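# Sort tangled wires into bins, one colour each

## Task

Untangle the wires and put each colour in its own bin so that no wire stays hooked on or twisted around a wire of a different colour. Every wire has to lie on its bin's floor; a short end or loop may poke over the rim, as long as it droops no more than about a finger's width down the outside and never reaches into a bin of another colour. No part of any wire may dangle over the table's edge, and dragging or squeezing two wires hard against each other may count as failure.

## Robot and tools

Robot: two arms, left_arm and right_arm, each ending in a two-finger parallel gripper with a wrist camera. Calibrated root links in the scene frame: left_arm at (+0.030, +0.372, 0) m, right_arm at (-0.008, -0.235, 0) m, each yawed slightly. A camera stand sits behind the arms.

Frame: all poses, positions and offsets use the scene frame. Its origin lies at table-top height, halfway between the arms' nominal bases; +x points out over the table, +y toward left_arm, +z up. Arm names do not match image left/right. On each gripper the fingers point along its own +z and spread along its y. end_effector_position is the point between the pads, roughly 1 cm short of the fingertips. Reported hand positions and orientations may be a few cm off, worse at long reach.

execute_actions(actions, cameras): actions is a list of actions; each action is a table of up to 15 rows, one row per 1/30 s step; a short table repeats its last row to fill 15 steps. Every row holds 14 numbers in [-1, 1]: left dx, dy, dz, rx, ry, rz, opening, then the same seven for right. Both arms are always present. dx..rz are offsets, not poses: measured from that arm's Hand target as it stood when the action began, along scene axes; every row in one action counts from that same start, but the next action starts from the new Hand target, so repeating an offset keeps moving. Scale: 1.0 = 0.6 m for dx, dy, dz and 180 degrees for rotation; rx, ry, rz form one rotation vector, turning about the Hand target's position. Offset vectors longer than 1.0 get shortened. opening is absolute: +1 fully open (0.094 m), -1 shut. Six zeros for an arm re-request its Hand target. A 0 in the opening slot is a real half-open command, so resend the current opening to leave a gripper alone. cameras: list of names, ["all"], or []; default shows all only for an empty actions list. An empty actions list returns images and full state.

move(target, speed, blend, opening_speed, grip_force, blocking, cameras): target is one 14-number row laid out as above, or a list of up to 15 such rows; each row is an offset from the Hand targets at the move's start (not from the previous row), with absolute openings. Straight paths, all arms finishing together, 0.5 s minimum, cut at 10 s total. speed: m/s, 0.002 to 2.9, default 0.25 (rotation up to twice that in rad/s), single value or one per row. blend: metres of corner rounding per row; 0 stops at each. opening_speed: change per second on the -1..+1 scale, at least 0.2; use it to close gently. grip_force: newtons per pad, 10 to 50, one value or one per arm; it persists, and lower values close slowly. blocking=false returns after about 0.5 s while the move continues. No collision avoidance. Faster moves lag and strike harder; avoid paths near an arm's own base.

wait(seconds 0-10): lets time pass holding commands. stop(): brakes a running move. zoom_image(camera, region [x0, y0, x1, y1] in pixels, at most 504 per side) enlarges part of that camera's latest image. Cameras: cam_head_left, cam_head_right, cam_high, cam_left_wrist, cam_right_wrist, all 672x504. read_manual gives licence texts only. finished_scene(scene = current scene number) ends the scene irreversibly; do it only once the wires are sorted and stay put.

Results: Hand target is the last commanded pose after clipping; next offsets start there. The gripper often rests a few cm short of it from friction and gravity, which is not evidence of contact; a further command, even zeros, asks again, or send the shortfall as an offset. Orientation commands are clipped to 40 degrees from the measured orientation per step. grip_measured is the measured opening on the command scale (reads a bit wide when empty, narrower than the object when squeezing); the last Joint positions entry is the opening in metres. grip_effort_nm is averaged gripper motor effort, negative closing; it is not pad force. Joint torques include arm weight; Joint velocities may say within noise. Tool commands lists current commands. The move: line gives the ending (done, off_target, moving, held, fault) and limits (paced = pose clipped, held = steps withheld). MOTOR HOT appears at 75 °C; at 90 °C the arm folds and idles for the rest of the scene.

Avoid: arm-to-arm contact or one gripper closing on the other's fingers; hard hits on the table or bins; keeping arms stretched or pushing at unreachable poses (heat); releasing a moving wire; any wire falling or hanging off the table; yanking or pressing wires hard against each other. An arm blocked by something keeps pushing until commanded back past its gripper. Objects may occasionally be nudged by an outside push.

Each tool is called after ">>>" by a JSON object that holds its "fn" and its "kwargs", one argument or row to a line.

## Session

>>> {"fn": "execute_actions", "kwargs": {
  "actions": []
}}

Scene clock: 0.00 s.
left_arm: end_effector_position=(+0.4257, +0.4230, +0.1142) grip_measured=+1.000 grip_effort_nm=n/a end_effector_quat_wxyz=(+0.603, -0.115, +0.787, +0.054) | right_arm: end_effector_position=(+0.4003, -0.2407, +0.1223) grip_measured=+1.000 grip_effort_nm=n/a end_effector_quat_wxyz=(+0.617, +0.031, +0.785, -0.040)
Joint positions: left_arm=[0.011 1.523 0.36 0.888 -0.183 -0.106 0.094] | right_arm=[0.005 1.547 0.385 0.921 0.147 0.01 0.094]
Joint velocities: within noise
Joint torques (N m): no reading
Motor temperatures (°C): left_arm=[26 32 37 40 27 22 26] | right_arm=[28 28 32 37 26 28 25]
Heat: left arm: 40 °C; right arm: 37 °C.
Hand target: left_arm +0.4263, +0.4232, +0.1156; +0.604, -0.115, +0.787, +0.055 | right_arm +0.4019, -0.2408, +0.1273; +0.622, +0.031, +0.781, -0.040
Tool commands: left_gripper/opening=+1.0 right_gripper/opening=+1.0

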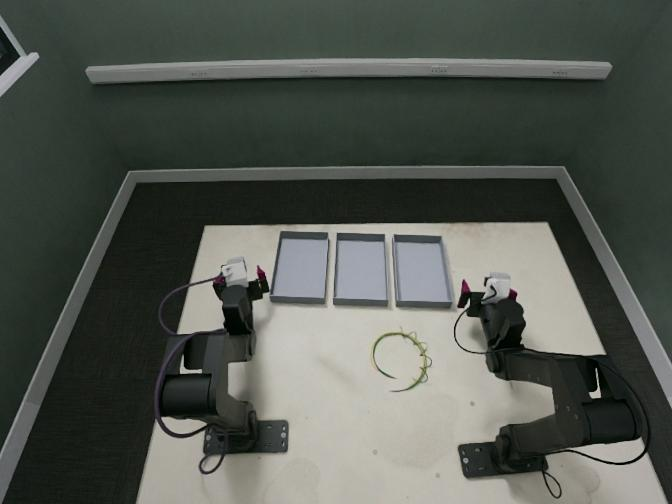

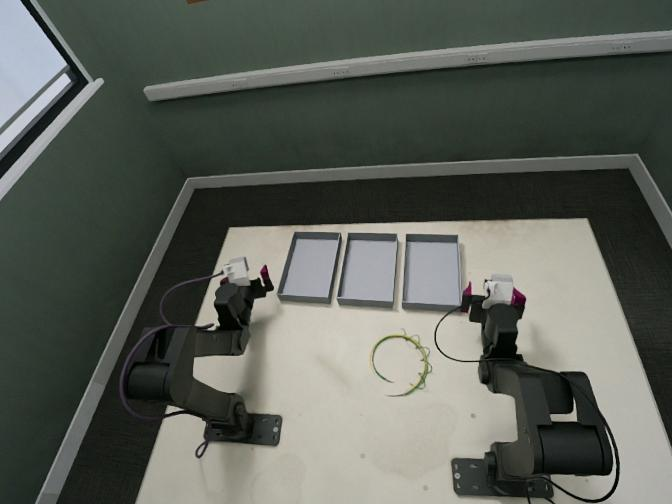

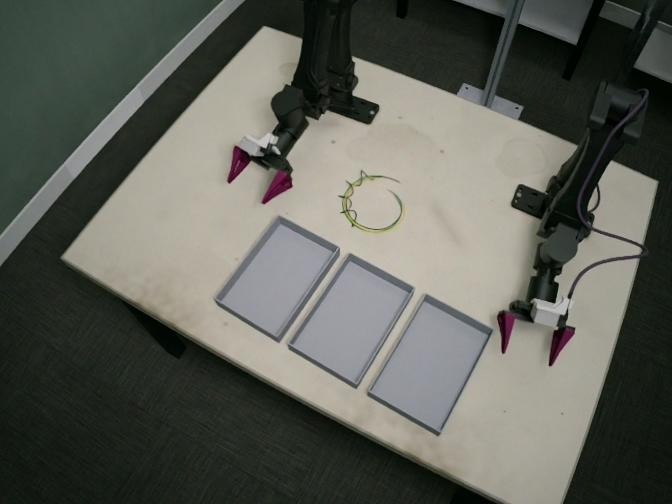

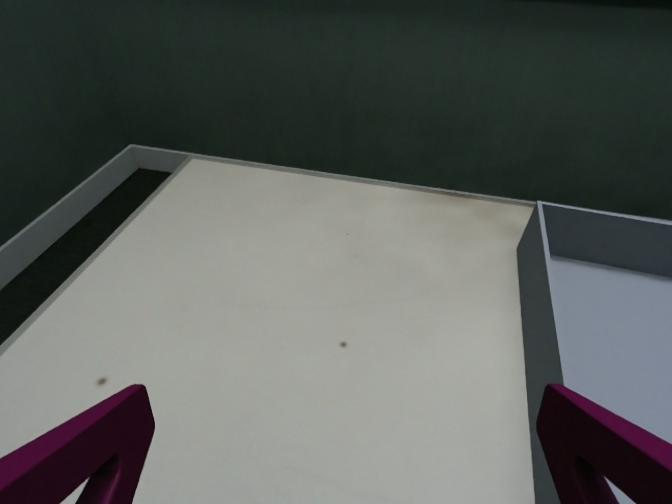

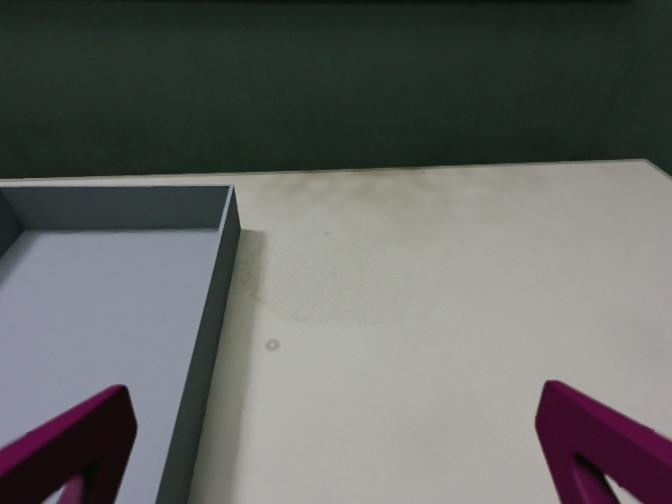

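>>> {"fn": "zoom_image", "kwargs": {
  "camera": "cam_head_left",
  "region": [355, 315, 445, 400]
}}

>>> {"fn": "zoom_image", "kwargs": {
  "camera": "cam_head_right",
  "region": [355, 315, 445, 405]
}}

>>> {"fn": "zoom_image", "kwargs": {
  "camera": "cam_high",
  "region": [325, 160, 415, 240]
}}

Scaled by 5.600.

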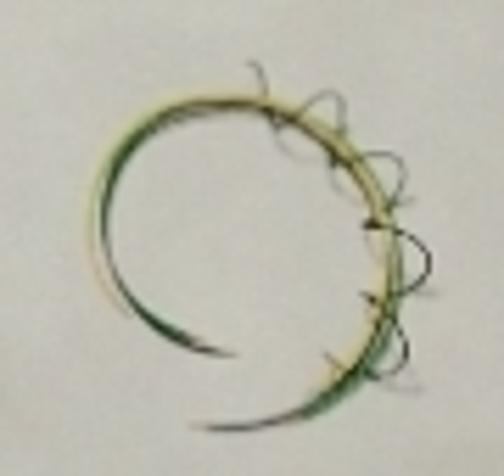

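Scaled by 5.600.

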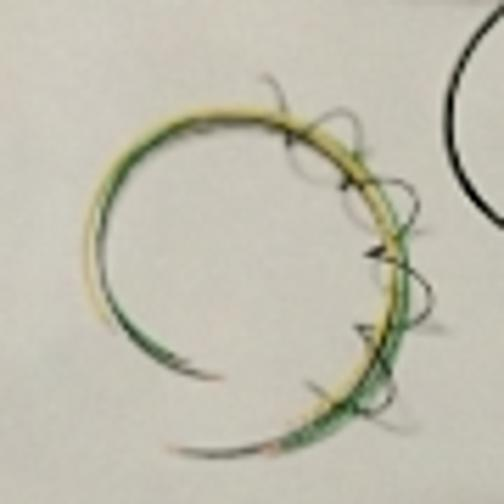

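Scaled by 5.600.

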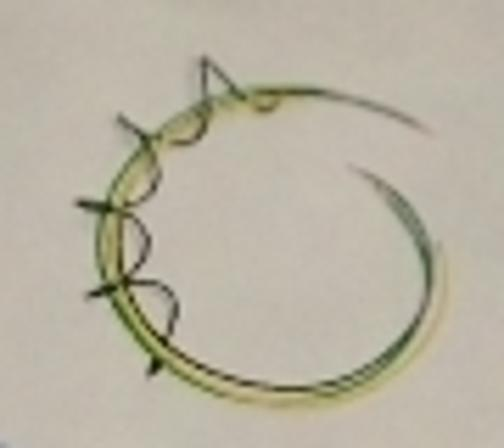

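>>> {"fn": "move", "kwargs": {
  "target": [
    [0,0,0,0,0,0,1,-0.1,0.15,0.15,0,0.2,0,-0.9],
    [0,0,0,0,0,0,1,-0.27,0.37,0.06,0,0.42,0,-0.9]
  ],
  "blend": [0.03,0],
  "cameras": ["cam_right_wrist","cam_head_left"]
}}

Scene clock: 4.50 s.
left_arm: end_effector_position=(+0.4257, +0.4230, +0.1142) grip_measured=+1.000 grip_effort_nm=0.01 end_effector_quat_wxyz=(+0.603, -0.115, +0.787, +0.054) | right_arm: end_effector_position=(+0.2384, -0.0221, +0.1596) grip_measured=-0.899 grip_effort_nm=-0.08 end_effector_quat_wxyz=(+0.012, -0.005, +0.998, -0.055)
Joint positions: left_arm=[0.011 1.523 0.36 0.888 -0.183 -0.106 0.094] | right_arm=[0.719 1.84 1.742 -1.531 0.097 0.754 0.005]
Joint torques (N m): left_arm=[-0.02 -6.6 6.3 2.17 -0.03 -0.03] | right_arm=[0.03 -6.39 8.1 0.02 -0.02 0.11]
Heat: left arm: 42 °C; right arm: 38 °C.
Hand target: left_arm +0.4263, +0.4232, +0.1156; +0.604, -0.115, +0.787, +0.055 | right_arm +0.2399, -0.0187, +0.1633; +0.013, +0.000, +0.999, -0.051
Off the commanded pose: left_arm 0.002 m, 0 deg | right_arm 0.005 m, 1 deg.
move: done
Images, in order (width x height): cam_head_left 672x504, cam_right_wrist 672x504.

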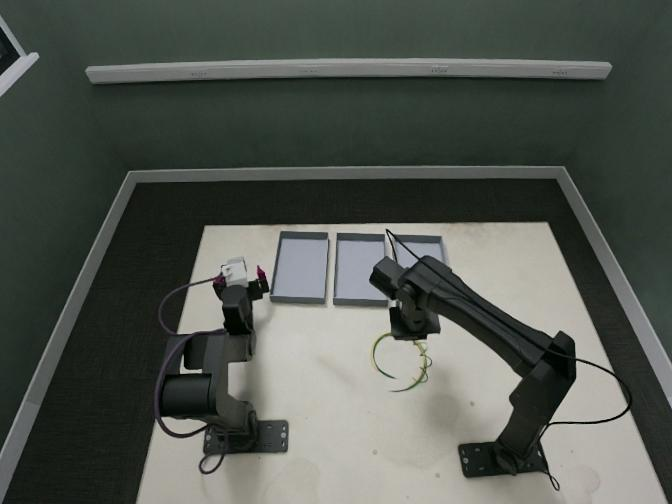

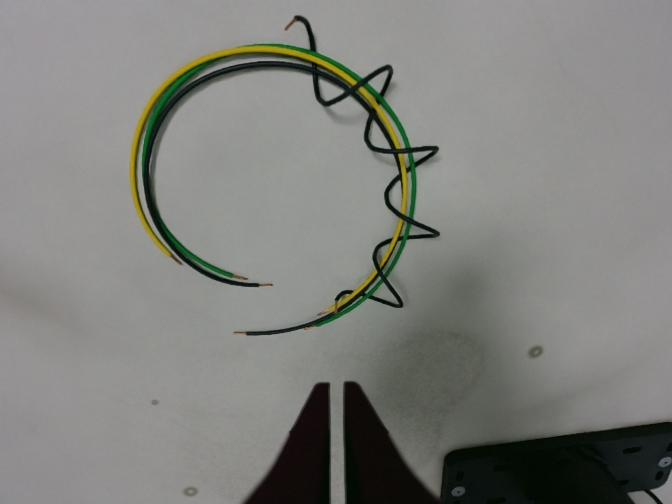

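>>> {"fn": "zoom_image", "kwargs": {
  "camera": "cam_right_wrist",
  "region": [100, 10, 290, 200]
}}

>>> {"fn": "zoom_image", "kwargs": {
  "camera": "cam_right_wrist",
  "region": [260, 10, 450, 200]
}}

>>> {"fn": "zoom_image", "kwargs": {
  "camera": "cam_right_wrist",
  "region": [280, 170, 450, 340]
}}

>>> {"fn": "zoom_image", "kwargs": {
  "camera": "cam_right_wrist",
  "region": [110, 160, 290, 340]
}}

Scaled by 2.653.

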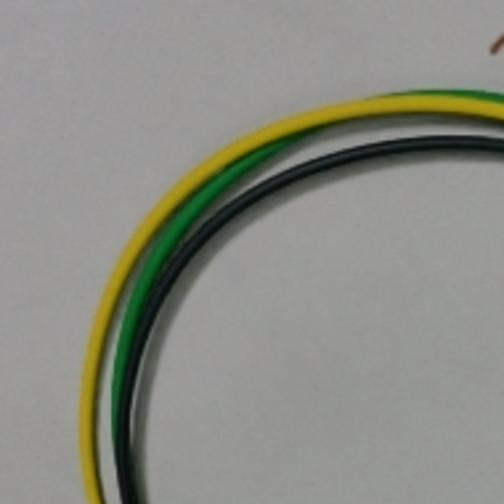

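Scaled by 2.653.

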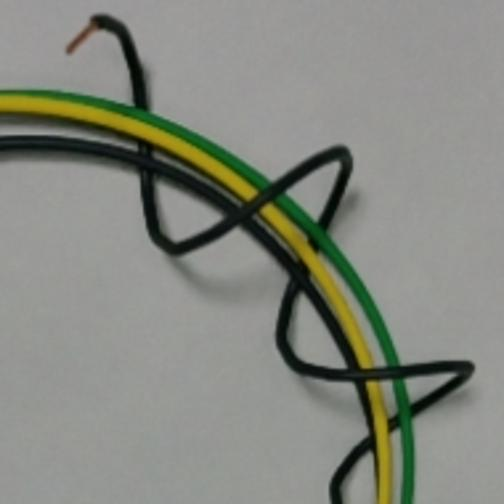

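Scaled by 2.965.

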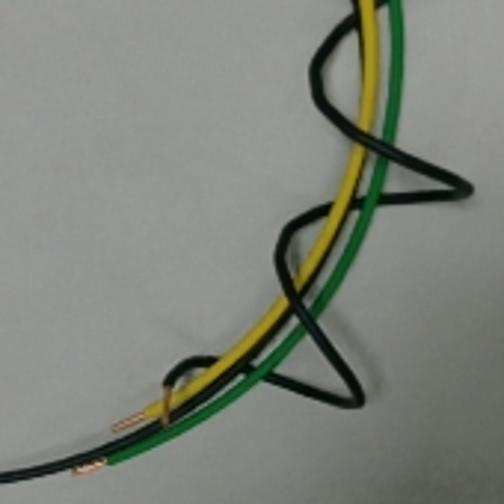

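Scaled by 2.800.

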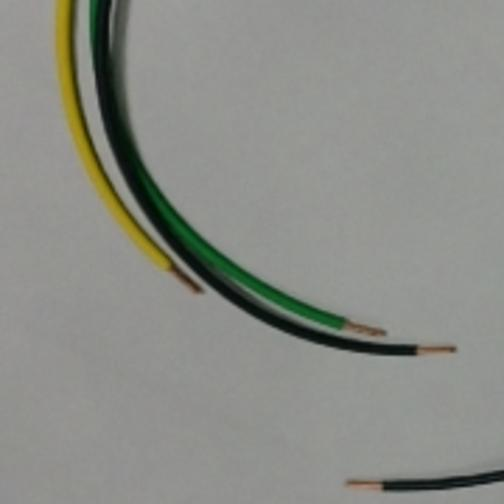

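>>> {"fn": "move", "kwargs": {
  "target": [
    [0,0,0.1,0,0,0,1,0.1,-0.47,0.1,0,0,0,-0.9],
    [-0.343,-0.505,0.09,0.182,0.403,-0.355,-0.5,0.1,-0.47,0.1,0,0,0,-0.9]
  ],
  "blend": [0.02,0]
}}

>>> {"fn": "move", "kwargs": {
  "target": [0,0,0,0,0,-0.489,-0.5,0,0,0,0,0,0,-0.9],
  "cameras": ["cam_left_wrist","cam_head_left"],
  "speed": 0.4
}}

Scene clock: 14.03 s.
left_arm: end_effector_position=(+0.2208, +0.1245, +0.1680) grip_measured=-0.498 grip_effort_nm=-0.09 end_effector_quat_wxyz=(+0.002, +0.486, +0.874, +0.006) | right_arm: end_effector_position=(+0.2968, -0.3012, +0.2190) grip_measured=-0.899 grip_effort_nm=-0.08 end_effector_quat_wxyz=(+0.054, +0.004, +0.997, -0.058)
Joint positions: left_arm=[-0.956 1.737 1.655 -1.489 -0.013 0.093 0.024] | right_arm=[-0.205 1.659 1.763 -1.549 0.097 -0.161 0.005]
Joint torques (N m): left_arm=[-0.17 -8.02 8.4 0.06 0.17 0.08] | right_arm=[0.21 -5.05 7.77 0.37 0.06 -0.1]
Heat: left arm: 43 °C; right arm: 37 °C.
Hand target: left_arm +0.2206, +0.1202, +0.1696; +0.000, +0.492, +0.871, +0.000 | right_arm +0.2997, -0.3009, +0.2233; +0.013, +0.000, +0.999, -0.051
Off the commanded pose: left_arm 0.005 m, 1 deg | right_arm 0.005 m, 5 deg.
joint sent to its limit (right arm) — joint 4 (wrist pitch), lower limit. The joint targets are off in orientation, not in position.
move: off_target (right_arm)

Scene clock: 16.87 s.
left_arm: end_effector_position=(+0.2208, +0.1245, +0.1680) grip_measured=-0.498 grip_effort_nm=-0.09 end_effector_quat_wxyz=(-0.002, +0.956, +0.292, +0.006) | right_arm: end_effector_position=(+0.2968, -0.3012, +0.2190) grip_measured=-0.899 grip_effort_nm=-0.08 end_effector_quat_wxyz=(+0.054, +0.004, +0.997, -0.058)
Joint positions: left_arm=[-0.956 1.737 1.655 -1.489 -0.013 1.626 0.024] | right_arm=[-0.205 1.659 1.763 -1.549 0.097 -0.161 0.005]
Joint torques (N m): left_arm=[-0.17 -8.12 8.29 0.07 0.16 0.11] | right_arm=[0.21 -5.08 7.8 0.37 0.06 -0.1]
Heat: left arm: 42 °C; right arm: 37 °C.
Hand target: left_arm +0.2206, +0.1202, +0.1696; +0.000, +0.959, +0.285, +0.000 | right_arm +0.2997, -0.3009, +0.2233; +0.013, +0.000, +0.999, -0.051
Off the commanded pose: left_arm 0.005 m, 1 deg | right_arm 0.005 m, 5 deg.
joint sent to its limit (right arm) — joint 4 (wrist pitch), lower limit. The joint targets are off in orientation, not in position.
move: off_target (right_arm)
Images, in order (width x height): cam_head_left 672x504, cam_left_wrist 672x504.

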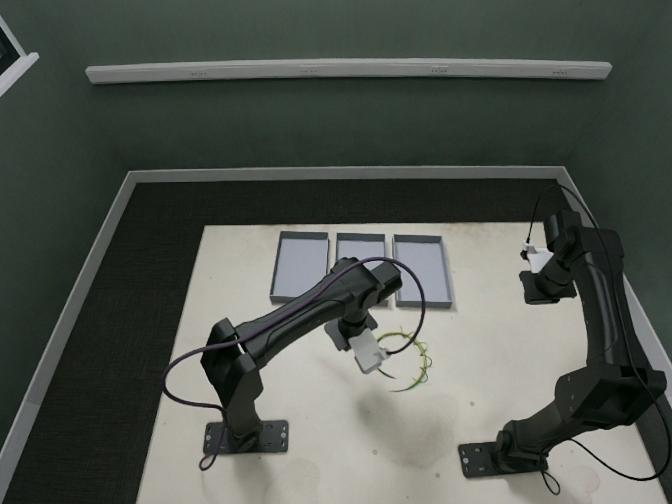

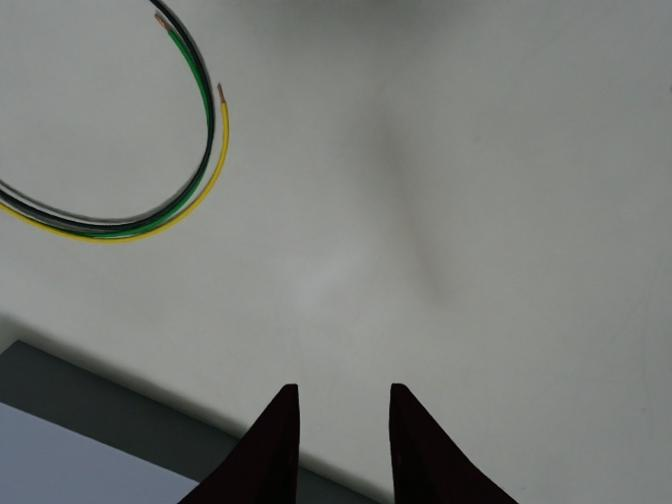

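>>> {"fn": "move", "kwargs": {
  "target": [-0.02,-0.125,-0.155,0,0,0,-0.5,0,0,0,0,0,0,-0.9],
  "cameras": ["cam_left_wrist"]
}}

Scene clock: 18.67 s.
left_arm: end_effector_position=(+0.2101, +0.0468, +0.0799) grip_measured=-0.498 grip_effort_nm=-0.09 end_effector_quat_wxyz=(+0.001, +0.960, +0.281, +0.007) | right_arm: end_effector_position=(+0.2968, -0.3012, +0.2190) grip_measured=-0.899 grip_effort_nm=-0.08 end_effector_quat_wxyz=(+0.054, +0.004, +0.997, -0.058)
Joint positions: left_arm=[-1.106 1.961 1.592 -1.197 -0.013 1.5 0.024] | right_arm=[-0.205 1.659 1.763 -1.549 0.097 -0.161 0.005]
Joint torques (N m): left_arm=[-0.01 -10.95 6.42 0.23 0.16 -0.11] | right_arm=[0.25 -5.04 7.83 0.36 0.06 -0.11]
Heat: left arm: 42 °C; right arm: 37 °C.
Hand target: left_arm +0.2085, +0.0452, +0.0766; +0.000, +0.959, +0.285, +0.000 | right_arm +0.2997, -0.3009, +0.2233; +0.013, +0.000, +0.999, -0.051
Off the commanded pose: left_arm 0.004 m, 1 deg | right_arm 0.005 m, 5 deg.
joint sent to its limit (right arm) — joint 4 (wrist pitch), lower limit. The joint targets are off in orientation, not in position.
move: off_target (right_arm)
Images, in order (width x height): cam_left_wrist 672x504.

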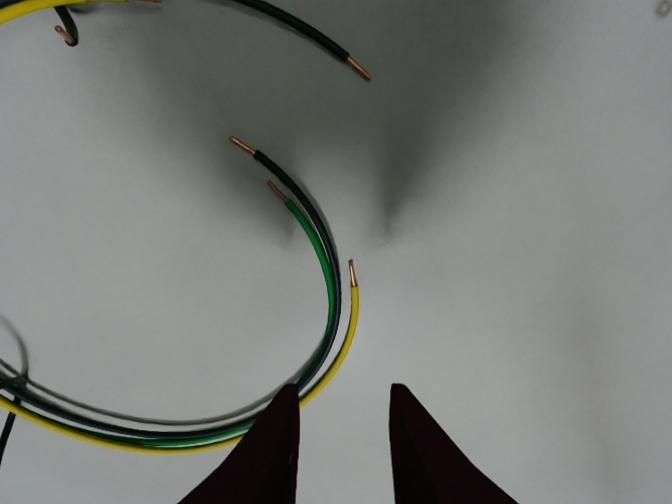

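>>> {"fn": "move", "kwargs": {
  "target": [0.019,0.02,-0.075,0,0,0,-0.7,0,0,0,0,0,0,-0.9],
  "cameras": ["cam_left_wrist"]
}}

Scene clock: 20.40 s.
left_arm: end_effector_position=(+0.2227, +0.0561, +0.0392) grip_measured=-0.698 grip_effort_nm=-0.09 end_effector_quat_wxyz=(+0.008, +0.957, +0.290, +0.009) | right_arm: end_effector_position=(+0.2968, -0.3012, +0.2190) grip_measured=-0.899 grip_effort_nm=-0.08 end_effector_quat_wxyz=(+0.054, +0.004, +0.997, -0.058)
Joint positions: left_arm=[-1.064 1.974 1.446 -1.023 -0.013 1.522 0.014] | right_arm=[-0.205 1.659 1.763 -1.549 0.097 -0.161 0.005]
Joint torques (N m): left_arm=[0.09 -10.29 5.72 0.25 0.16 0.11] | right_arm=[0.24 -5.04 7.8 0.37 0.06 -0.1]
Heat: left arm: 41 °C; right arm: 37 °C.
Hand target: left_arm +0.2200, +0.0573, +0.0317; +0.000, +0.959, +0.285, +0.000 | right_arm +0.2997, -0.3009, +0.2233; +0.013, +0.000, +0.999, -0.051
Off the commanded pose: left_arm 0.008 m, 1 deg | right_arm 0.005 m, 5 deg.
joint sent to its limit (right arm) — joint 4 (wrist pitch), lower limit. The joint targets are off in orientation, not in position.
move: off_target (right_arm)
Images, in order (width x height): cam_left_wrist 672x504.

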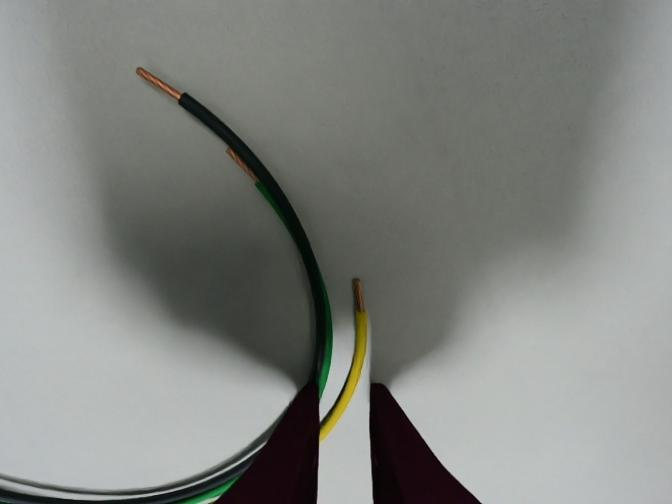

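>>> {"fn": "move", "kwargs": {
  "target": [0,0.0117,-0.023,0,0,0,-0.87,0,0,0,0,0,0,-0.9],
  "cameras": ["cam_left_wrist"],
  "speed": 0.08
}}

>>> {"fn": "zoom_image", "kwargs": {
  "camera": "cam_left_wrist",
  "region": [250, 250, 450, 450]
}}

Scene clock: 21.73 s.
left_arm: end_effector_position=(+0.2233, +0.0583, +0.0346) grip_measured=-0.868 grip_effort_nm=-0.08 end_effector_quat_wxyz=(+0.013, +0.958, +0.288, +0.010) | right_arm: end_effector_position=(+0.2968, -0.3012, +0.2190) grip_measured=-0.899 grip_effort_nm=-0.08 end_effector_quat_wxyz=(+0.054, +0.004, +0.997, -0.058)
Joint positions: left_arm=[-1.059 1.963 1.41 -0.988 -0.013 1.532 0.006] | right_arm=[-0.205 1.659 1.763 -1.549 0.097 -0.161 0.005]
Joint torques (N m): left_arm=[0.54 -9.58 3.36 0.55 0.16 0.09] | right_arm=[0.2 -5.04 7.82 0.37 0.06 -0.1]
Heat: left arm: 41 °C; right arm: 37 °C.
Hand target: left_arm +0.2199, +0.0643, +0.0178; +0.000, +0.959, +0.285, +0.000 | right_arm +0.2997, -0.3009, +0.2233; +0.013, +0.000, +0.999, -0.051
Off the commanded pose: left_arm 0.018 m, 2 deg | right_arm 0.005 m, 5 deg.
joint sent to its limit (right arm) — joint 4 (wrist pitch), lower limit. The joint targets are off in orientation, not in position.
move: off_target (left_arm, right_arm)
Images, in order (width x height): cam_left_wrist 672x504.

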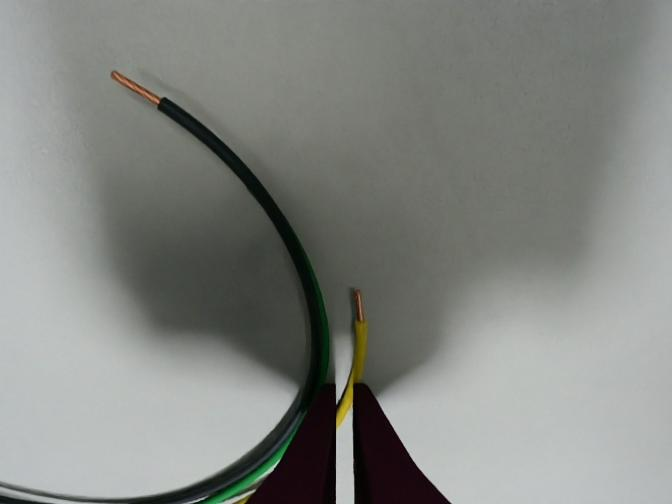

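Scaled by 2.520.

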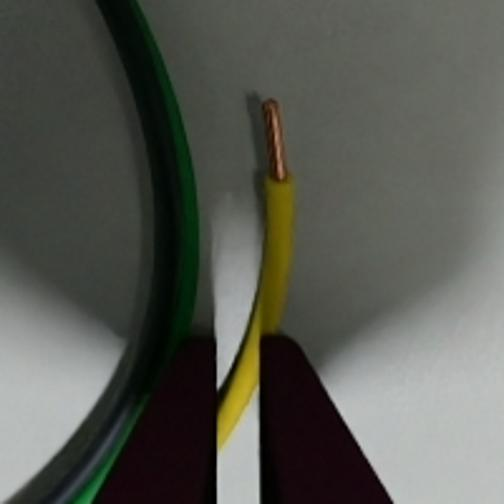

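>>> {"fn": "move", "kwargs": {
  "target": [0,0,0.04,0,0,0,-0.87,0,0,0,0,0,0,-0.9],
  "cameras": ["cam_left_wrist"],
  "speed": 0.08
}}

>>> {"fn": "zoom_image", "kwargs": {
  "camera": "cam_left_wrist",
  "region": [250, 250, 450, 450]
}}

Scene clock: 23.67 s.
left_arm: end_effector_position=(+0.2191, +0.0653, +0.0366) grip_measured=-0.868 grip_effort_nm=-0.08 end_effector_quat_wxyz=(-0.003, +0.958, +0.287, +0.006) | right_arm: end_effector_position=(+0.2968, -0.3012, +0.2190) grip_measured=-0.899 grip_effort_nm=-0.08 end_effector_quat_wxyz=(+0.054, +0.004, +0.997, -0.058)
Joint positions: left_arm=[-1.059 1.962 1.417 -1.03 -0.013 1.533 0.006] | right_arm=[-0.205 1.659 1.763 -1.549 0.097 -0.161 0.005]
Joint torques (N m): left_arm=[0.55 -11.99 7.6 -0.03 0.16 0.1] | right_arm=[0.17 -5.04 7.79 0.37 0.06 -0.1]
Heat: left arm: 41 °C; right arm: 37 °C.
Hand target: left_arm +0.2199, +0.0643, +0.0418; +0.000, +0.959, +0.285, +0.000 | right_arm +0.2997, -0.3009, +0.2233; +0.013, +0.000, +0.999, -0.051
Off the commanded pose: left_arm 0.005 m, 1 deg | right_arm 0.005 m, 5 deg.
joint sent to its limit (right arm) — joint 4 (wrist pitch), lower limit. The joint targets are off in orientation, not in position.
move: off_target (right_arm)
Images, in order (width x height): cam_left_wrist 672x504.

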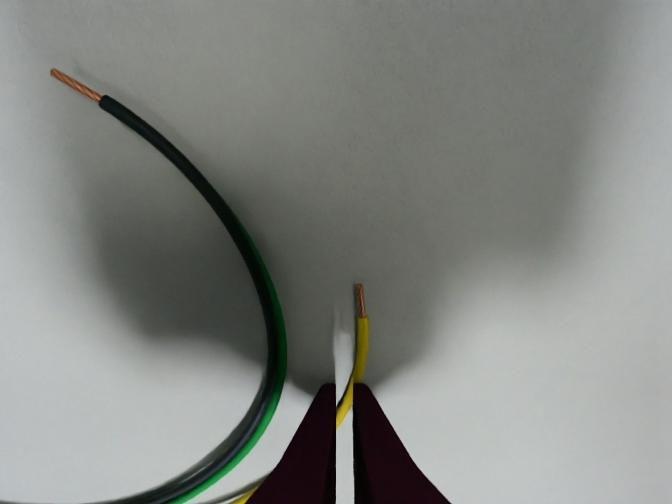

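Scaled by 2.520.

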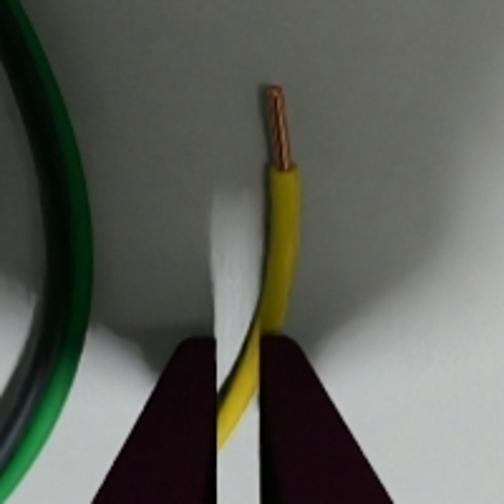

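>>> {"fn": "move", "kwargs": {
  "target": [0,0,0,0,0,0,-1,0,0,0,0,0,0,-0.9],
  "cameras": ["cam_left_wrist"],
  "grip_force": [20,20]
}}

>>> {"fn": "move", "kwargs": {
  "target": [0,0,0.05,0,0,0,-1,0,0,0,0,0,0,-0.9],
  "cameras": ["cam_left_wrist"],
  "speed": 0.06
}}

Scene clock: 24.47 s.
left_arm: end_effector_position=(+0.2189, +0.0656, +0.0366) grip_measured=-0.962 grip_effort_nm=-0.46 end_effector_quat_wxyz=(-0.004, +0.958, +0.287, +0.006) | right_arm: end_effector_position=(+0.2968, -0.3012, +0.2190) grip_measured=-0.899 grip_effort_nm=-0.08 end_effector_quat_wxyz=(+0.054, +0.004, +0.997, -0.058)
Joint positions: left_arm=[-1.059 1.962 1.417 -1.031 -0.013 1.533 0.002] | right_arm=[-0.205 1.659 1.763 -1.549 0.097 -0.161 0.005]
Joint torques (N m): left_arm=[0.55 -11.99 7.58 -0.01 0.16 0.1] | right_arm=[0.21 -5.05 7.8 0.37 0.06 -0.1]
Heat: left arm: 41 °C; right arm: 37 °C.
Hand target: left_arm +0.2199, +0.0643, +0.0418; +0.000, +0.959, +0.285, +0.000 | right_arm +0.2997, -0.3009, +0.2233; +0.013, +0.000, +0.999, -0.051
Off the commanded pose: left_arm 0.005 m, 1 deg | right_arm 0.005 m, 5 deg.
joint sent to its limit (right arm) — joint 4 (wrist pitch), lower limit. The joint targets are off in orientation, not in position.
grip_force (N): 20, 20
move: off_target (right_arm)
Images, in order (width x height): cam_left_wrist 672x504.

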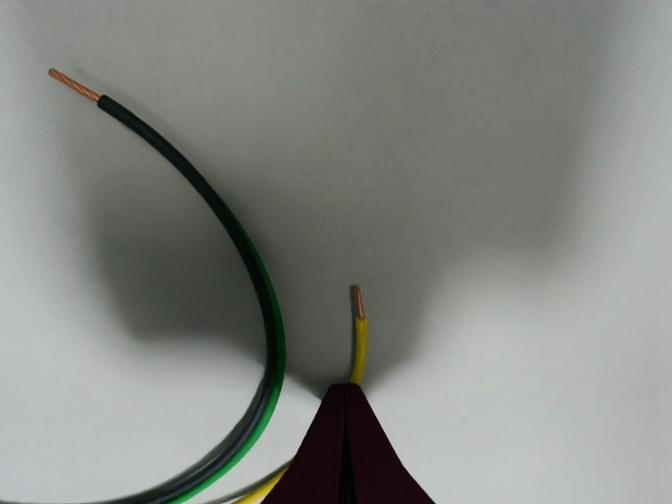

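Scene clock: 25.60 s.
left_arm: end_effector_position=(+0.2178, +0.0674, +0.0573) grip_measured=-0.962 grip_effort_nm=-0.47 end_effector_quat_wxyz=(-0.017, +0.958, +0.287, +0.002) | right_arm: end_effector_position=(+0.2968, -0.3012, +0.2190) grip_measured=-0.899 grip_effort_nm=-0.08 end_effector_quat_wxyz=(+0.054, +0.004, +0.997, -0.058)
Joint positions: left_arm=[-1.059 1.959 1.497 -1.141 -0.013 1.533 0.002] | right_arm=[-0.205 1.659 1.763 -1.549 0.097 -0.161 0.005]
Joint torques (N m): left_arm=[0.54 -14.38 8.03 -0.09 0.16 0.1] | right_arm=[0.21 -5.05 7.8 0.37 0.07 -0.1]
Heat: left arm: 40 °C; right arm: 37 °C.
Hand target: left_arm +0.2199, +0.0644, +0.0717; +0.000, +0.959, +0.285, +0.000 | right_arm +0.2997, -0.3009, +0.2233; +0.013, +0.000, +0.999, -0.051
Off the commanded pose: left_arm 0.015 m, 2 deg | right_arm 0.005 m, 5 deg.
joint sent to its limit (right arm) — joint 4 (wrist pitch), lower limit. The joint targets are off in orientation, not in position.
grip_force (N): 20, 20
move: off_target (left_arm, right_arm)
Images, in order (width x height): cam_left_wrist 672x504.

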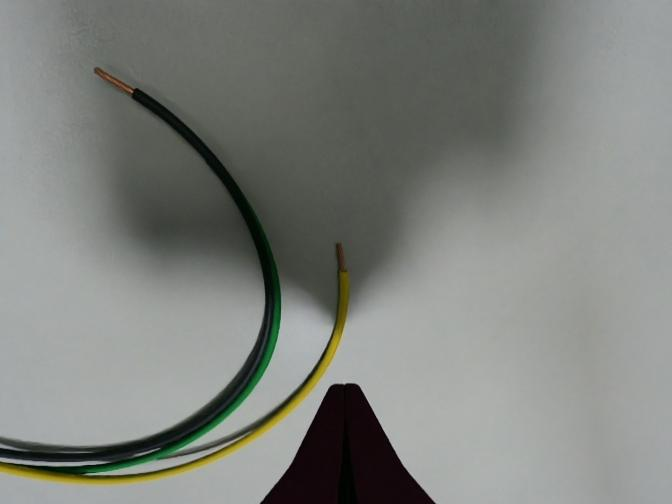

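>>> {"fn": "move", "kwargs": {
  "target": [0,0,-0.05,0,0,0,-0.8,0,0,0,0,0,0,-0.9],
  "cameras": ["cam_left_wrist"],
  "speed": 0.06
}}

>>> {"fn": "move", "kwargs": {
  "target": [0,0,-0.02,0,0,0,-0.8,0,0,0,0,0,0,-0.9],
  "cameras": ["cam_left_wrist"],
  "speed": 0.06
}}

Scene clock: 27.13 s.
left_arm: end_effector_position=(+0.2208, +0.0625, +0.0440) grip_measured=-0.802 grip_effort_nm=0.10 end_effector_quat_wxyz=(+0.001, +0.958, +0.287, +0.007) | right_arm: end_effector_position=(+0.2968, -0.3012, +0.2190) grip_measured=-0.899 grip_effort_nm=-0.08 end_effector_quat_wxyz=(+0.054, +0.004, +0.997, -0.058)
Joint positions: left_arm=[-1.059 1.959 1.443 -1.051 -0.013 1.533 0.009] | right_arm=[-0.205 1.659 1.763 -1.549 0.097 -0.161 0.005]
Joint torques (N m): left_arm=[0.55 -11.67 5.5 0.22 0.17 0.1] | right_arm=[0.2 -5.04 7.8 0.37 0.05 -0.1]
Heat: left arm: 40 °C; right arm: 36 °C.
Hand target: left_arm +0.2199, +0.0644, +0.0417; +0.000, +0.959, +0.285, +0.000 | right_arm +0.2997, -0.3009, +0.2233; +0.013, +0.000, +0.999, -0.051
Off the commanded pose: left_arm 0.003 m, 1 deg | right_arm 0.005 m, 5 deg.
joint sent to its limit (right arm) — joint 4 (wrist pitch), lower limit. The joint targets are off in orientation, not in position.
grip_force (N): 20, 20
move: off_target (right_arm)
Images, in order (width x height): cam_left_wrist 672x504.

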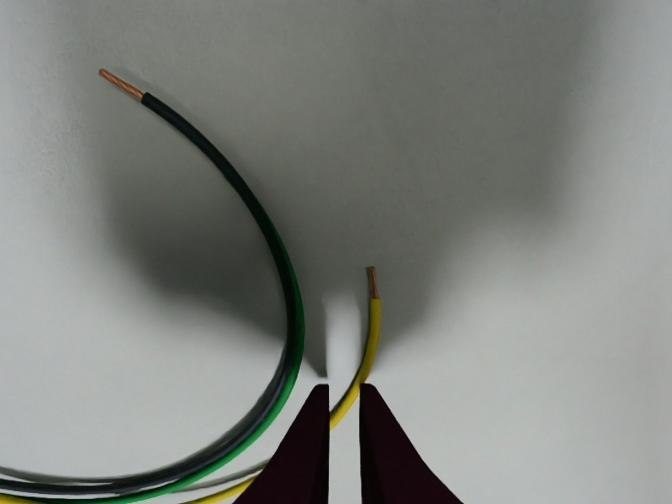

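Scene clock: 28.00 s.
left_arm: end_effector_position=(+0.2211, +0.0620, +0.0368) grip_measured=-0.802 grip_effort_nm=0.10 end_effector_quat_wxyz=(+0.006, +0.958, +0.287, +0.008) | right_arm: end_effector_position=(+0.2968, -0.3012, +0.2190) grip_measured=-0.899 grip_effort_nm=-0.08 end_effector_quat_wxyz=(+0.054, +0.004, +0.997, -0.058)
Joint positions: left_arm=[-1.059 1.959 1.414 -1.01 -0.013 1.533 0.009] | right_arm=[-0.205 1.659 1.763 -1.549 0.097 -0.161 0.005]
Joint torques (N m): left_arm=[0.55 -10.41 5.41 0.3 0.16 0.1] | right_arm=[0.23 -5.07 7.82 0.38 0.05 -0.1]
Heat: left arm: 40 °C; right arm: 36 °C.
Hand target: left_arm +0.2199, +0.0643, +0.0298; +0.000, +0.959, +0.285, +0.000 | right_arm +0.2997, -0.3009, +0.2233; +0.013, +0.000, +0.999, -0.051
Off the commanded pose: left_arm 0.008 m, 1 deg | right_arm 0.005 m, 5 deg.
joint sent to its limit (right arm) — joint 4 (wrist pitch), lower limit. The joint targets are off in orientation, not in position.
grip_force (N): 20, 20
move: off_target (right_arm)
Images, in order (width x height): cam_left_wrist 672x504.

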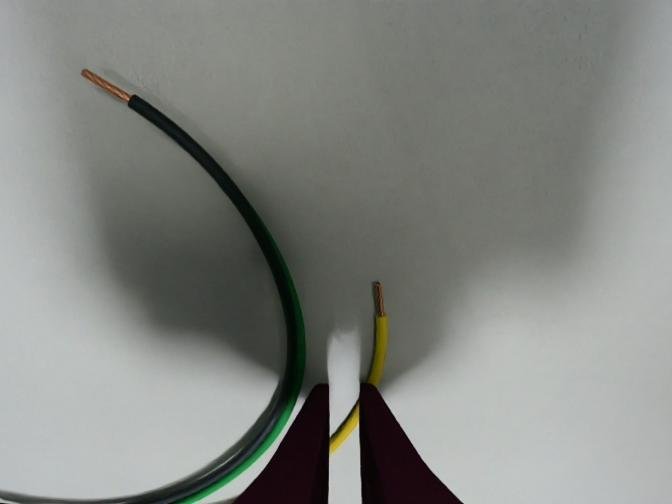

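>>> {"fn": "move", "kwargs": {
  "target": [
    [0,0,0.025,0,0,0,-0.8,0,0,0,0,0,0,-0.9],
    [-0.008,0.013,0.025,0,0,0,-0.8,0,0,0,0,0,0,-0.9]
  ],
  "cameras": ["cam_left_wrist"],
  "speed": 0.06
}}

Scene clock: 29.57 s.
left_arm: end_effector_position=(+0.2163, +0.0699, +0.0370) grip_measured=-0.802 grip_effort_nm=0.10 end_effector_quat_wxyz=(-0.008, +0.958, +0.287, +0.004) | right_arm: end_effector_position=(+0.2968, -0.3012, +0.2190) grip_measured=-0.899 grip_effort_nm=-0.08 end_effector_quat_wxyz=(+0.054, +0.004, +0.997, -0.058)
Joint positions: left_arm=[-1.059 1.952 1.405 -1.038 -0.013 1.533 0.009] | right_arm=[-0.205 1.659 1.763 -1.549 0.097 -0.161 0.005]
Joint torques (N m): left_arm=[0.54 -14.49 5.35 0.06 0.16 0.1] | right_arm=[0.2 -5.04 7.82 0.38 0.06 -0.1]
Heat: left arm: 40 °C; right arm: 36 °C.
Hand target: left_arm +0.2151, +0.0721, +0.0447; +0.000, +0.959, +0.285, +0.000 | right_arm +0.2997, -0.3009, +0.2233; +0.013, +0.000, +0.999, -0.051
Off the commanded pose: left_arm 0.008 m, 1 deg | right_arm 0.005 m, 5 deg.
joint sent to its limit (right arm) — joint 4 (wrist pitch), lower limit. The joint targets are off in orientation, not in position.
grip_force (N): 20, 20
move: off_target (right_arm)
Images, in order (width x height): cam_left_wrist 672x504.

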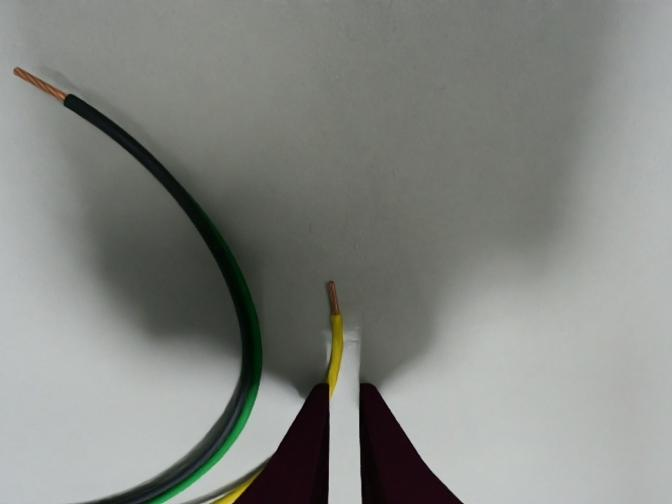

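>>> {"fn": "move", "kwargs": {
  "target": [
    [0.0035,-0.0055,0.005,0,0,0,-0.8,0,0,0,0,0,0,-0.9],
    [0.0035,-0.0055,-0.03,0,0,0,-0.8,0,0,0,0,0,0,-0.9]
  ],
  "cameras": ["cam_left_wrist"],
  "speed": 0.06
}}

Scene clock: 31.17 s.
left_arm: end_effector_position=(+0.2168, +0.0691, +0.0356) grip_measured=-0.802 grip_effort_nm=0.10 end_effector_quat_wxyz=(-0.005, +0.958, +0.287, +0.005) | right_arm: end_effector_position=(+0.2968, -0.3012, +0.2190) grip_measured=-0.899 grip_effort_nm=-0.08 end_effector_quat_wxyz=(+0.054, +0.004, +0.997, -0.058)
Joint positions: left_arm=[-1.059 1.95 1.396 -1.024 -0.013 1.533 0.009] | right_arm=[-0.205 1.659 1.763 -1.549 0.097 -0.161 0.005]
Joint torques (N m): left_arm=[0.55 -10.78 4.04 0.59 0.16 0.1] | right_arm=[0.2 -5.03 7.79 0.37 0.07 -0.1]
Heat: left arm: 40 °C; right arm: 36 °C.
Hand target: left_arm +0.2173, +0.0688, +0.0268; +0.000, +0.959, +0.285, +0.000 | right_arm +0.2997, -0.3009, +0.2233; +0.013, +0.000, +0.999, -0.051
Off the commanded pose: left_arm 0.009 m, 1 deg | right_arm 0.005 m, 5 deg.
joint sent to its limit (right arm) — joint 4 (wrist pitch), lower limit. The joint targets are off in orientation, not in position.
grip_force (N): 20, 20
move: off_target (right_arm)
Images, in order (width x height): cam_left_wrist 672x504.

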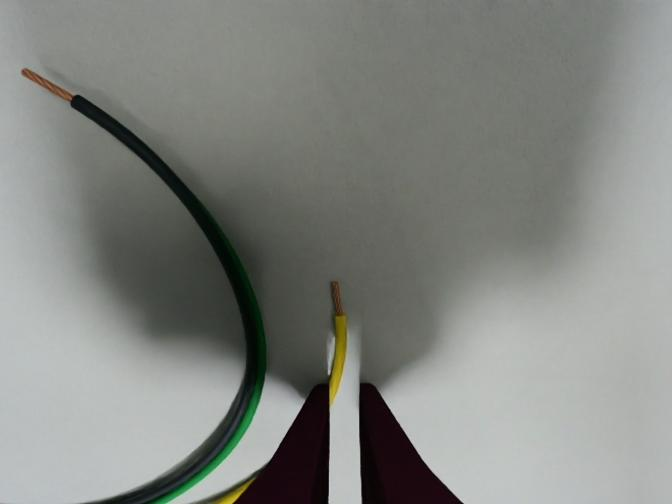

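>>> {"fn": "move", "kwargs": {
  "target": [0,0,-0.008,0,0,0,-0.8,0,0,0,0,0,0,-0.9],
  "speed": 0.06
}}

>>> {"fn": "move", "kwargs": {
  "target": [0,0,0,0,0,0,-1,0,0,0,0,0,0,-0.9],
  "cameras": ["cam_left_wrist"]
}}

>>> {"fn": "move", "kwargs": {
  "target": [0,0,0.025,0,0,0,-1,0,0,0,0,0,0,-0.9],
  "cameras": ["cam_left_wrist"],
  "speed": 0.06
}}

Scene clock: 32.23 s.
left_arm: end_effector_position=(+0.2167, +0.0691, +0.0352) grip_measured=-0.802 grip_effort_nm=0.10 end_effector_quat_wxyz=(-0.002, +0.958, +0.287, +0.006) | right_arm: end_effector_position=(+0.2968, -0.3012, +0.2190) grip_measured=-0.899 grip_effort_nm=-0.08 end_effector_quat_wxyz=(+0.054, +0.004, +0.997, -0.058)
Joint positions: left_arm=[-1.059 1.946 1.389 -1.015 -0.012 1.533 0.009] | right_arm=[-0.205 1.659 1.763 -1.549 0.097 -0.161 0.005]
Joint torques (N m): left_arm=[0.55 -9.85 3.73 0.71 0.16 0.1] | right_arm=[0.23 -5.04 7.77 0.38 0.05 -0.1]
Heat: left arm: 40 °C; right arm: 36 °C.
Hand target: left_arm +0.2172, +0.0688, +0.0220; +0.000, +0.959, +0.285, +0.000 | right_arm +0.2997, -0.3009, +0.2233; +0.013, +0.000, +0.999, -0.051
Off the commanded pose: left_arm 0.013 m, 1 deg | right_arm 0.005 m, 5 deg.
joint sent to its limit (right arm) — joint 4 (wrist pitch), lower limit. The joint targets are off in orientation, not in position.
grip_force (N): 20, 20
move: off_target (left_arm, right_arm)

Scene clock: 33.03 s.
left_arm: end_effector_position=(+0.2182, +0.0666, +0.0352) grip_measured=-0.962 grip_effort_nm=-0.47 end_effector_quat_wxyz=(+0.003, +0.958, +0.287, +0.007) | right_arm: end_effector_position=(+0.2968, -0.3012, +0.2190) grip_measured=-0.899 grip_effort_nm=-0.08 end_effector_quat_wxyz=(+0.054, +0.004, +0.997, -0.058)
Joint positions: left_arm=[-1.059 1.946 1.389 -1.004 -0.012 1.533 0.002] | right_arm=[-0.205 1.659 1.763 -1.549 0.097 -0.161 0.005]
Joint torques (N m): left_arm=[0.57 -9.88 3.73 0.6 0.16 0.1] | right_arm=[0.23 -5.05 7.8 0.38 0.07 -0.1]
Heat: left arm: 40 °C; right arm: 36 °C.
Hand target: left_arm +0.2172, +0.0688, +0.0220; +0.000, +0.959, +0.285, +0.000 | right_arm +0.2997, -0.3009, +0.2233; +0.013, +0.000, +0.999, -0.051
Off the commanded pose: left_arm 0.013 m, 1 deg | right_arm 0.005 m, 5 deg.
joint sent to its limit (right arm) — joint 4 (wrist pitch), lower limit. The joint targets are off in orientation, not in position.
grip_force (N): 20, 20
move: off_target (left_arm, right_arm)
Images, in order (width x height): cam_left_wrist 672x504.

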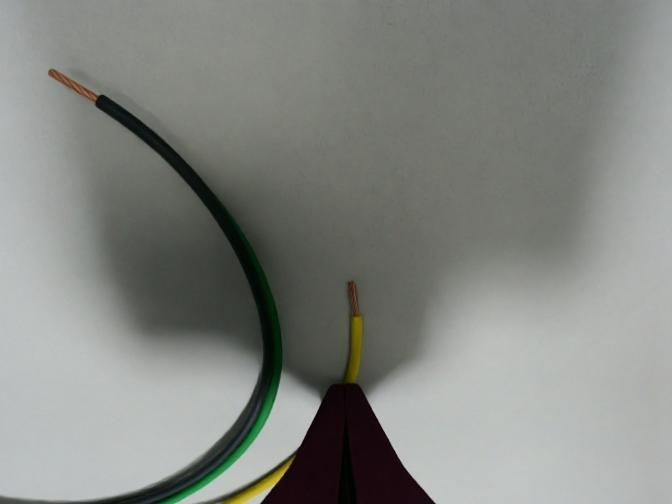

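Scene clock: 33.73 s.
left_arm: end_effector_position=(+0.2180, +0.0670, +0.0360) grip_measured=-0.962 grip_effort_nm=-0.47 end_effector_quat_wxyz=(+0.003, +0.958, +0.287, +0.007) | right_arm: end_effector_position=(+0.2968, -0.3012, +0.2190) grip_measured=-0.899 grip_effort_nm=-0.08 end_effector_quat_wxyz=(+0.054, +0.004, +0.997, -0.058)
Joint positions: left_arm=[-1.059 1.944 1.39 -1.008 -0.012 1.533 0.002] | right_arm=[-0.205 1.659 1.763 -1.549 0.097 -0.161 0.005]
Joint torques (N m): left_arm=[0.57 -11.43 6.56 0.04 0.16 0.1] | right_arm=[0.21 -5.04 7.8 0.38 0.06 -0.1]
Heat: left arm: 40 °C; right arm: 36 °C.
Hand target: left_arm +0.2173, +0.0687, +0.0370; +0.000, +0.959, +0.285, +0.000 | right_arm +0.2997, -0.3009, +0.2233; +0.013, +0.000, +0.999, -0.051
Off the commanded pose: left_arm 0.002 m, 1 deg | right_arm 0.005 m, 5 deg.
joint sent to its limit (right arm) — joint 4 (wrist pitch), lower limit. The joint targets are off in orientation, not in position.
grip_force (N): 20, 20
move: off_target (right_arm)
Images, in order (width x height): cam_left_wrist 672x504.

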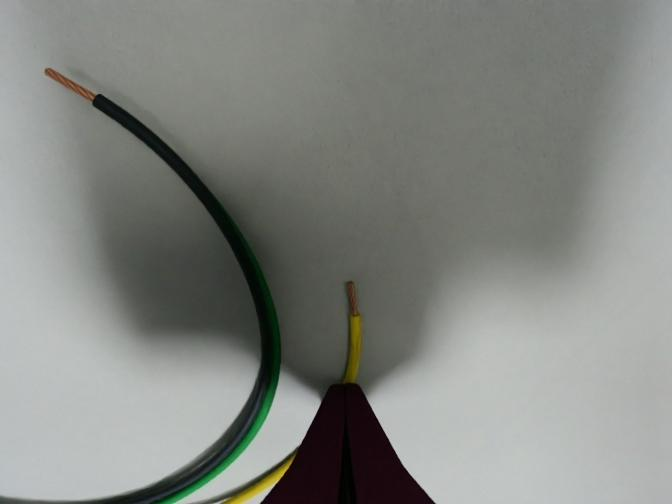

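>>> {"fn": "move", "kwargs": {
  "target": [0,0,0.035,0,0,0,-1,0,0,0,0,0,0,-0.9],
  "cameras": ["cam_left_wrist","cam_head_left"],
  "speed": 0.06
}}

Scene clock: 34.97 s.
left_arm: end_effector_position=(+0.2150, +0.0719, +0.0457) grip_measured=-0.962 grip_effort_nm=-0.47 end_effector_quat_wxyz=(-0.014, +0.958, +0.287, +0.003) | right_arm: end_effector_position=(+0.2968, -0.3012, +0.2190) grip_measured=-0.899 grip_effort_nm=-0.08 end_effector_quat_wxyz=(+0.054, +0.004, +0.997, -0.058)
Joint positions: left_arm=[-1.059 1.944 1.43 -1.083 -0.012 1.533 0.002] | right_arm=[-0.205 1.659 1.763 -1.549 0.097 -0.161 0.005]
Joint torques (N m): left_arm=[0.57 -13.61 7.94 -0.06 0.15 0.1] | right_arm=[0.17 -5.05 7.77 0.37 0.06 -0.09]
Heat: left arm: 40 °C; right arm: 36 °C.
Hand target: left_arm +0.2172, +0.0688, +0.0580; +0.000, +0.959, +0.285, +0.000 | right_arm +0.2997, -0.3009, +0.2233; +0.013, +0.000, +0.999, -0.051
Off the commanded pose: left_arm 0.013 m, 2 deg | right_arm 0.005 m, 5 deg.
joint sent to its limit (right arm) — joint 4 (wrist pitch), lower limit. The joint targets are off in orientation, not in position.
grip_force (N): 20, 20
move: off_target (left_arm, right_arm)
Images, in order (width x height): cam_head_left 672x504, cam_left_wrist 672x504.

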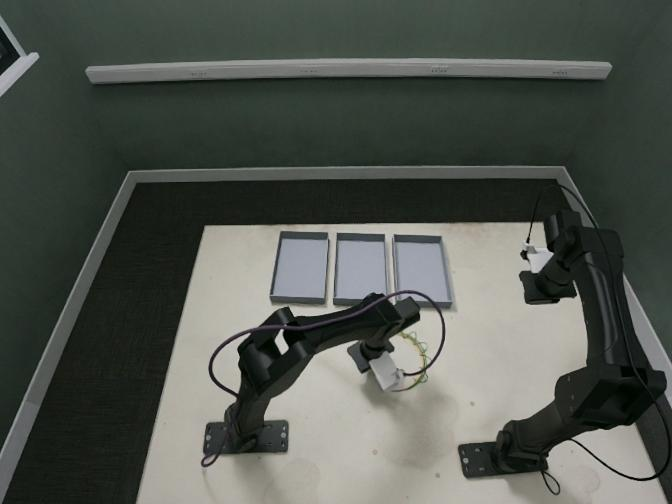

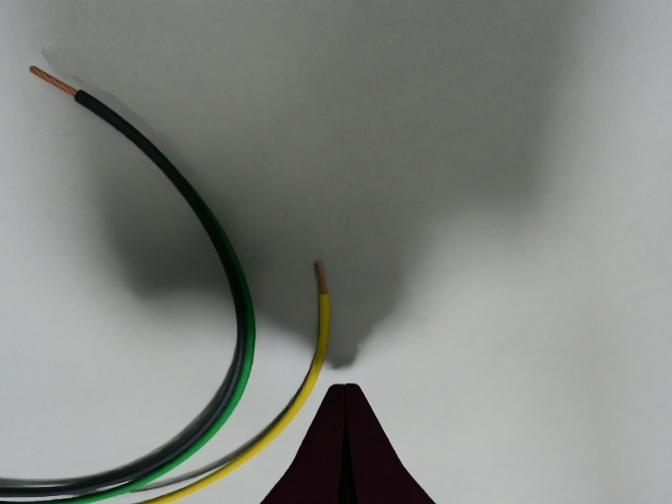

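>>> {"fn": "move", "kwargs": {
  "target": [
    [0,0,0.01,0,0,0,-0.75,0,0,0,0,0,0,-0.9],
    [0.004,-0.006,0.0,0,0,0,-0.75,0,0,0,0,0,0,-0.9],
    [0.004,-0.006,-0.075,0,0,0,-0.75,0,0,0,0,0,0,-0.9]
  ],
  "cameras": ["cam_left_wrist"],
  "speed": 0.06
}}

Scene clock: 38.03 s.
left_arm: end_effector_position=(+0.2201, +0.0639, +0.0331) grip_measured=-0.752 grip_effort_nm=0.10 end_effector_quat_wxyz=(+0.008, +0.958, +0.287, +0.008) | right_arm: end_effector_position=(+0.2968, -0.3012, +0.2190) grip_measured=-0.899 grip_effort_nm=-0.08 end_effector_quat_wxyz=(+0.054, +0.004, +0.997, -0.058)
Joint positions: left_arm=[-1.059 1.952 1.388 -0.988 -0.012 1.533 0.012] | right_arm=[-0.205 1.659 1.763 -1.549 0.097 -0.161 0.005]
Joint torques (N m): left_arm=[0.53 -8.2 3.74 0.74 0.16 0.1] | right_arm=[0.2 -5.08 7.8 0.38 0.05 -0.1]
Heat: left arm: 40 °C; right arm: 36 °C.
Hand target: left_arm +0.2196, +0.0652, +0.0130; +0.000, +0.959, +0.285, +0.000 | right_arm +0.2997, -0.3009, +0.2233; +0.013, +0.000, +0.999, -0.051
Off the commanded pose: left_arm 0.020 m, 1 deg | right_arm 0.005 m, 5 deg.
joint sent to its limit (right arm) — joint 4 (wrist pitch), lower limit. The joint targets are off in orientation, not in position.
grip_force (N): 20, 20
move: off_target (left_arm, right_arm)
Images, in order (width x height): cam_left_wrist 672x504.

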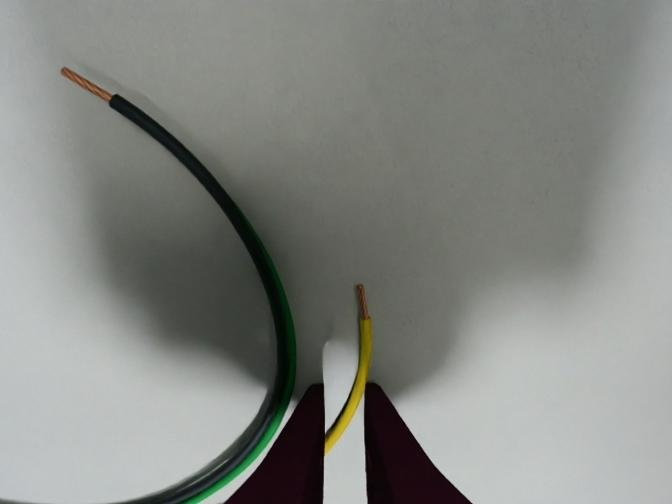

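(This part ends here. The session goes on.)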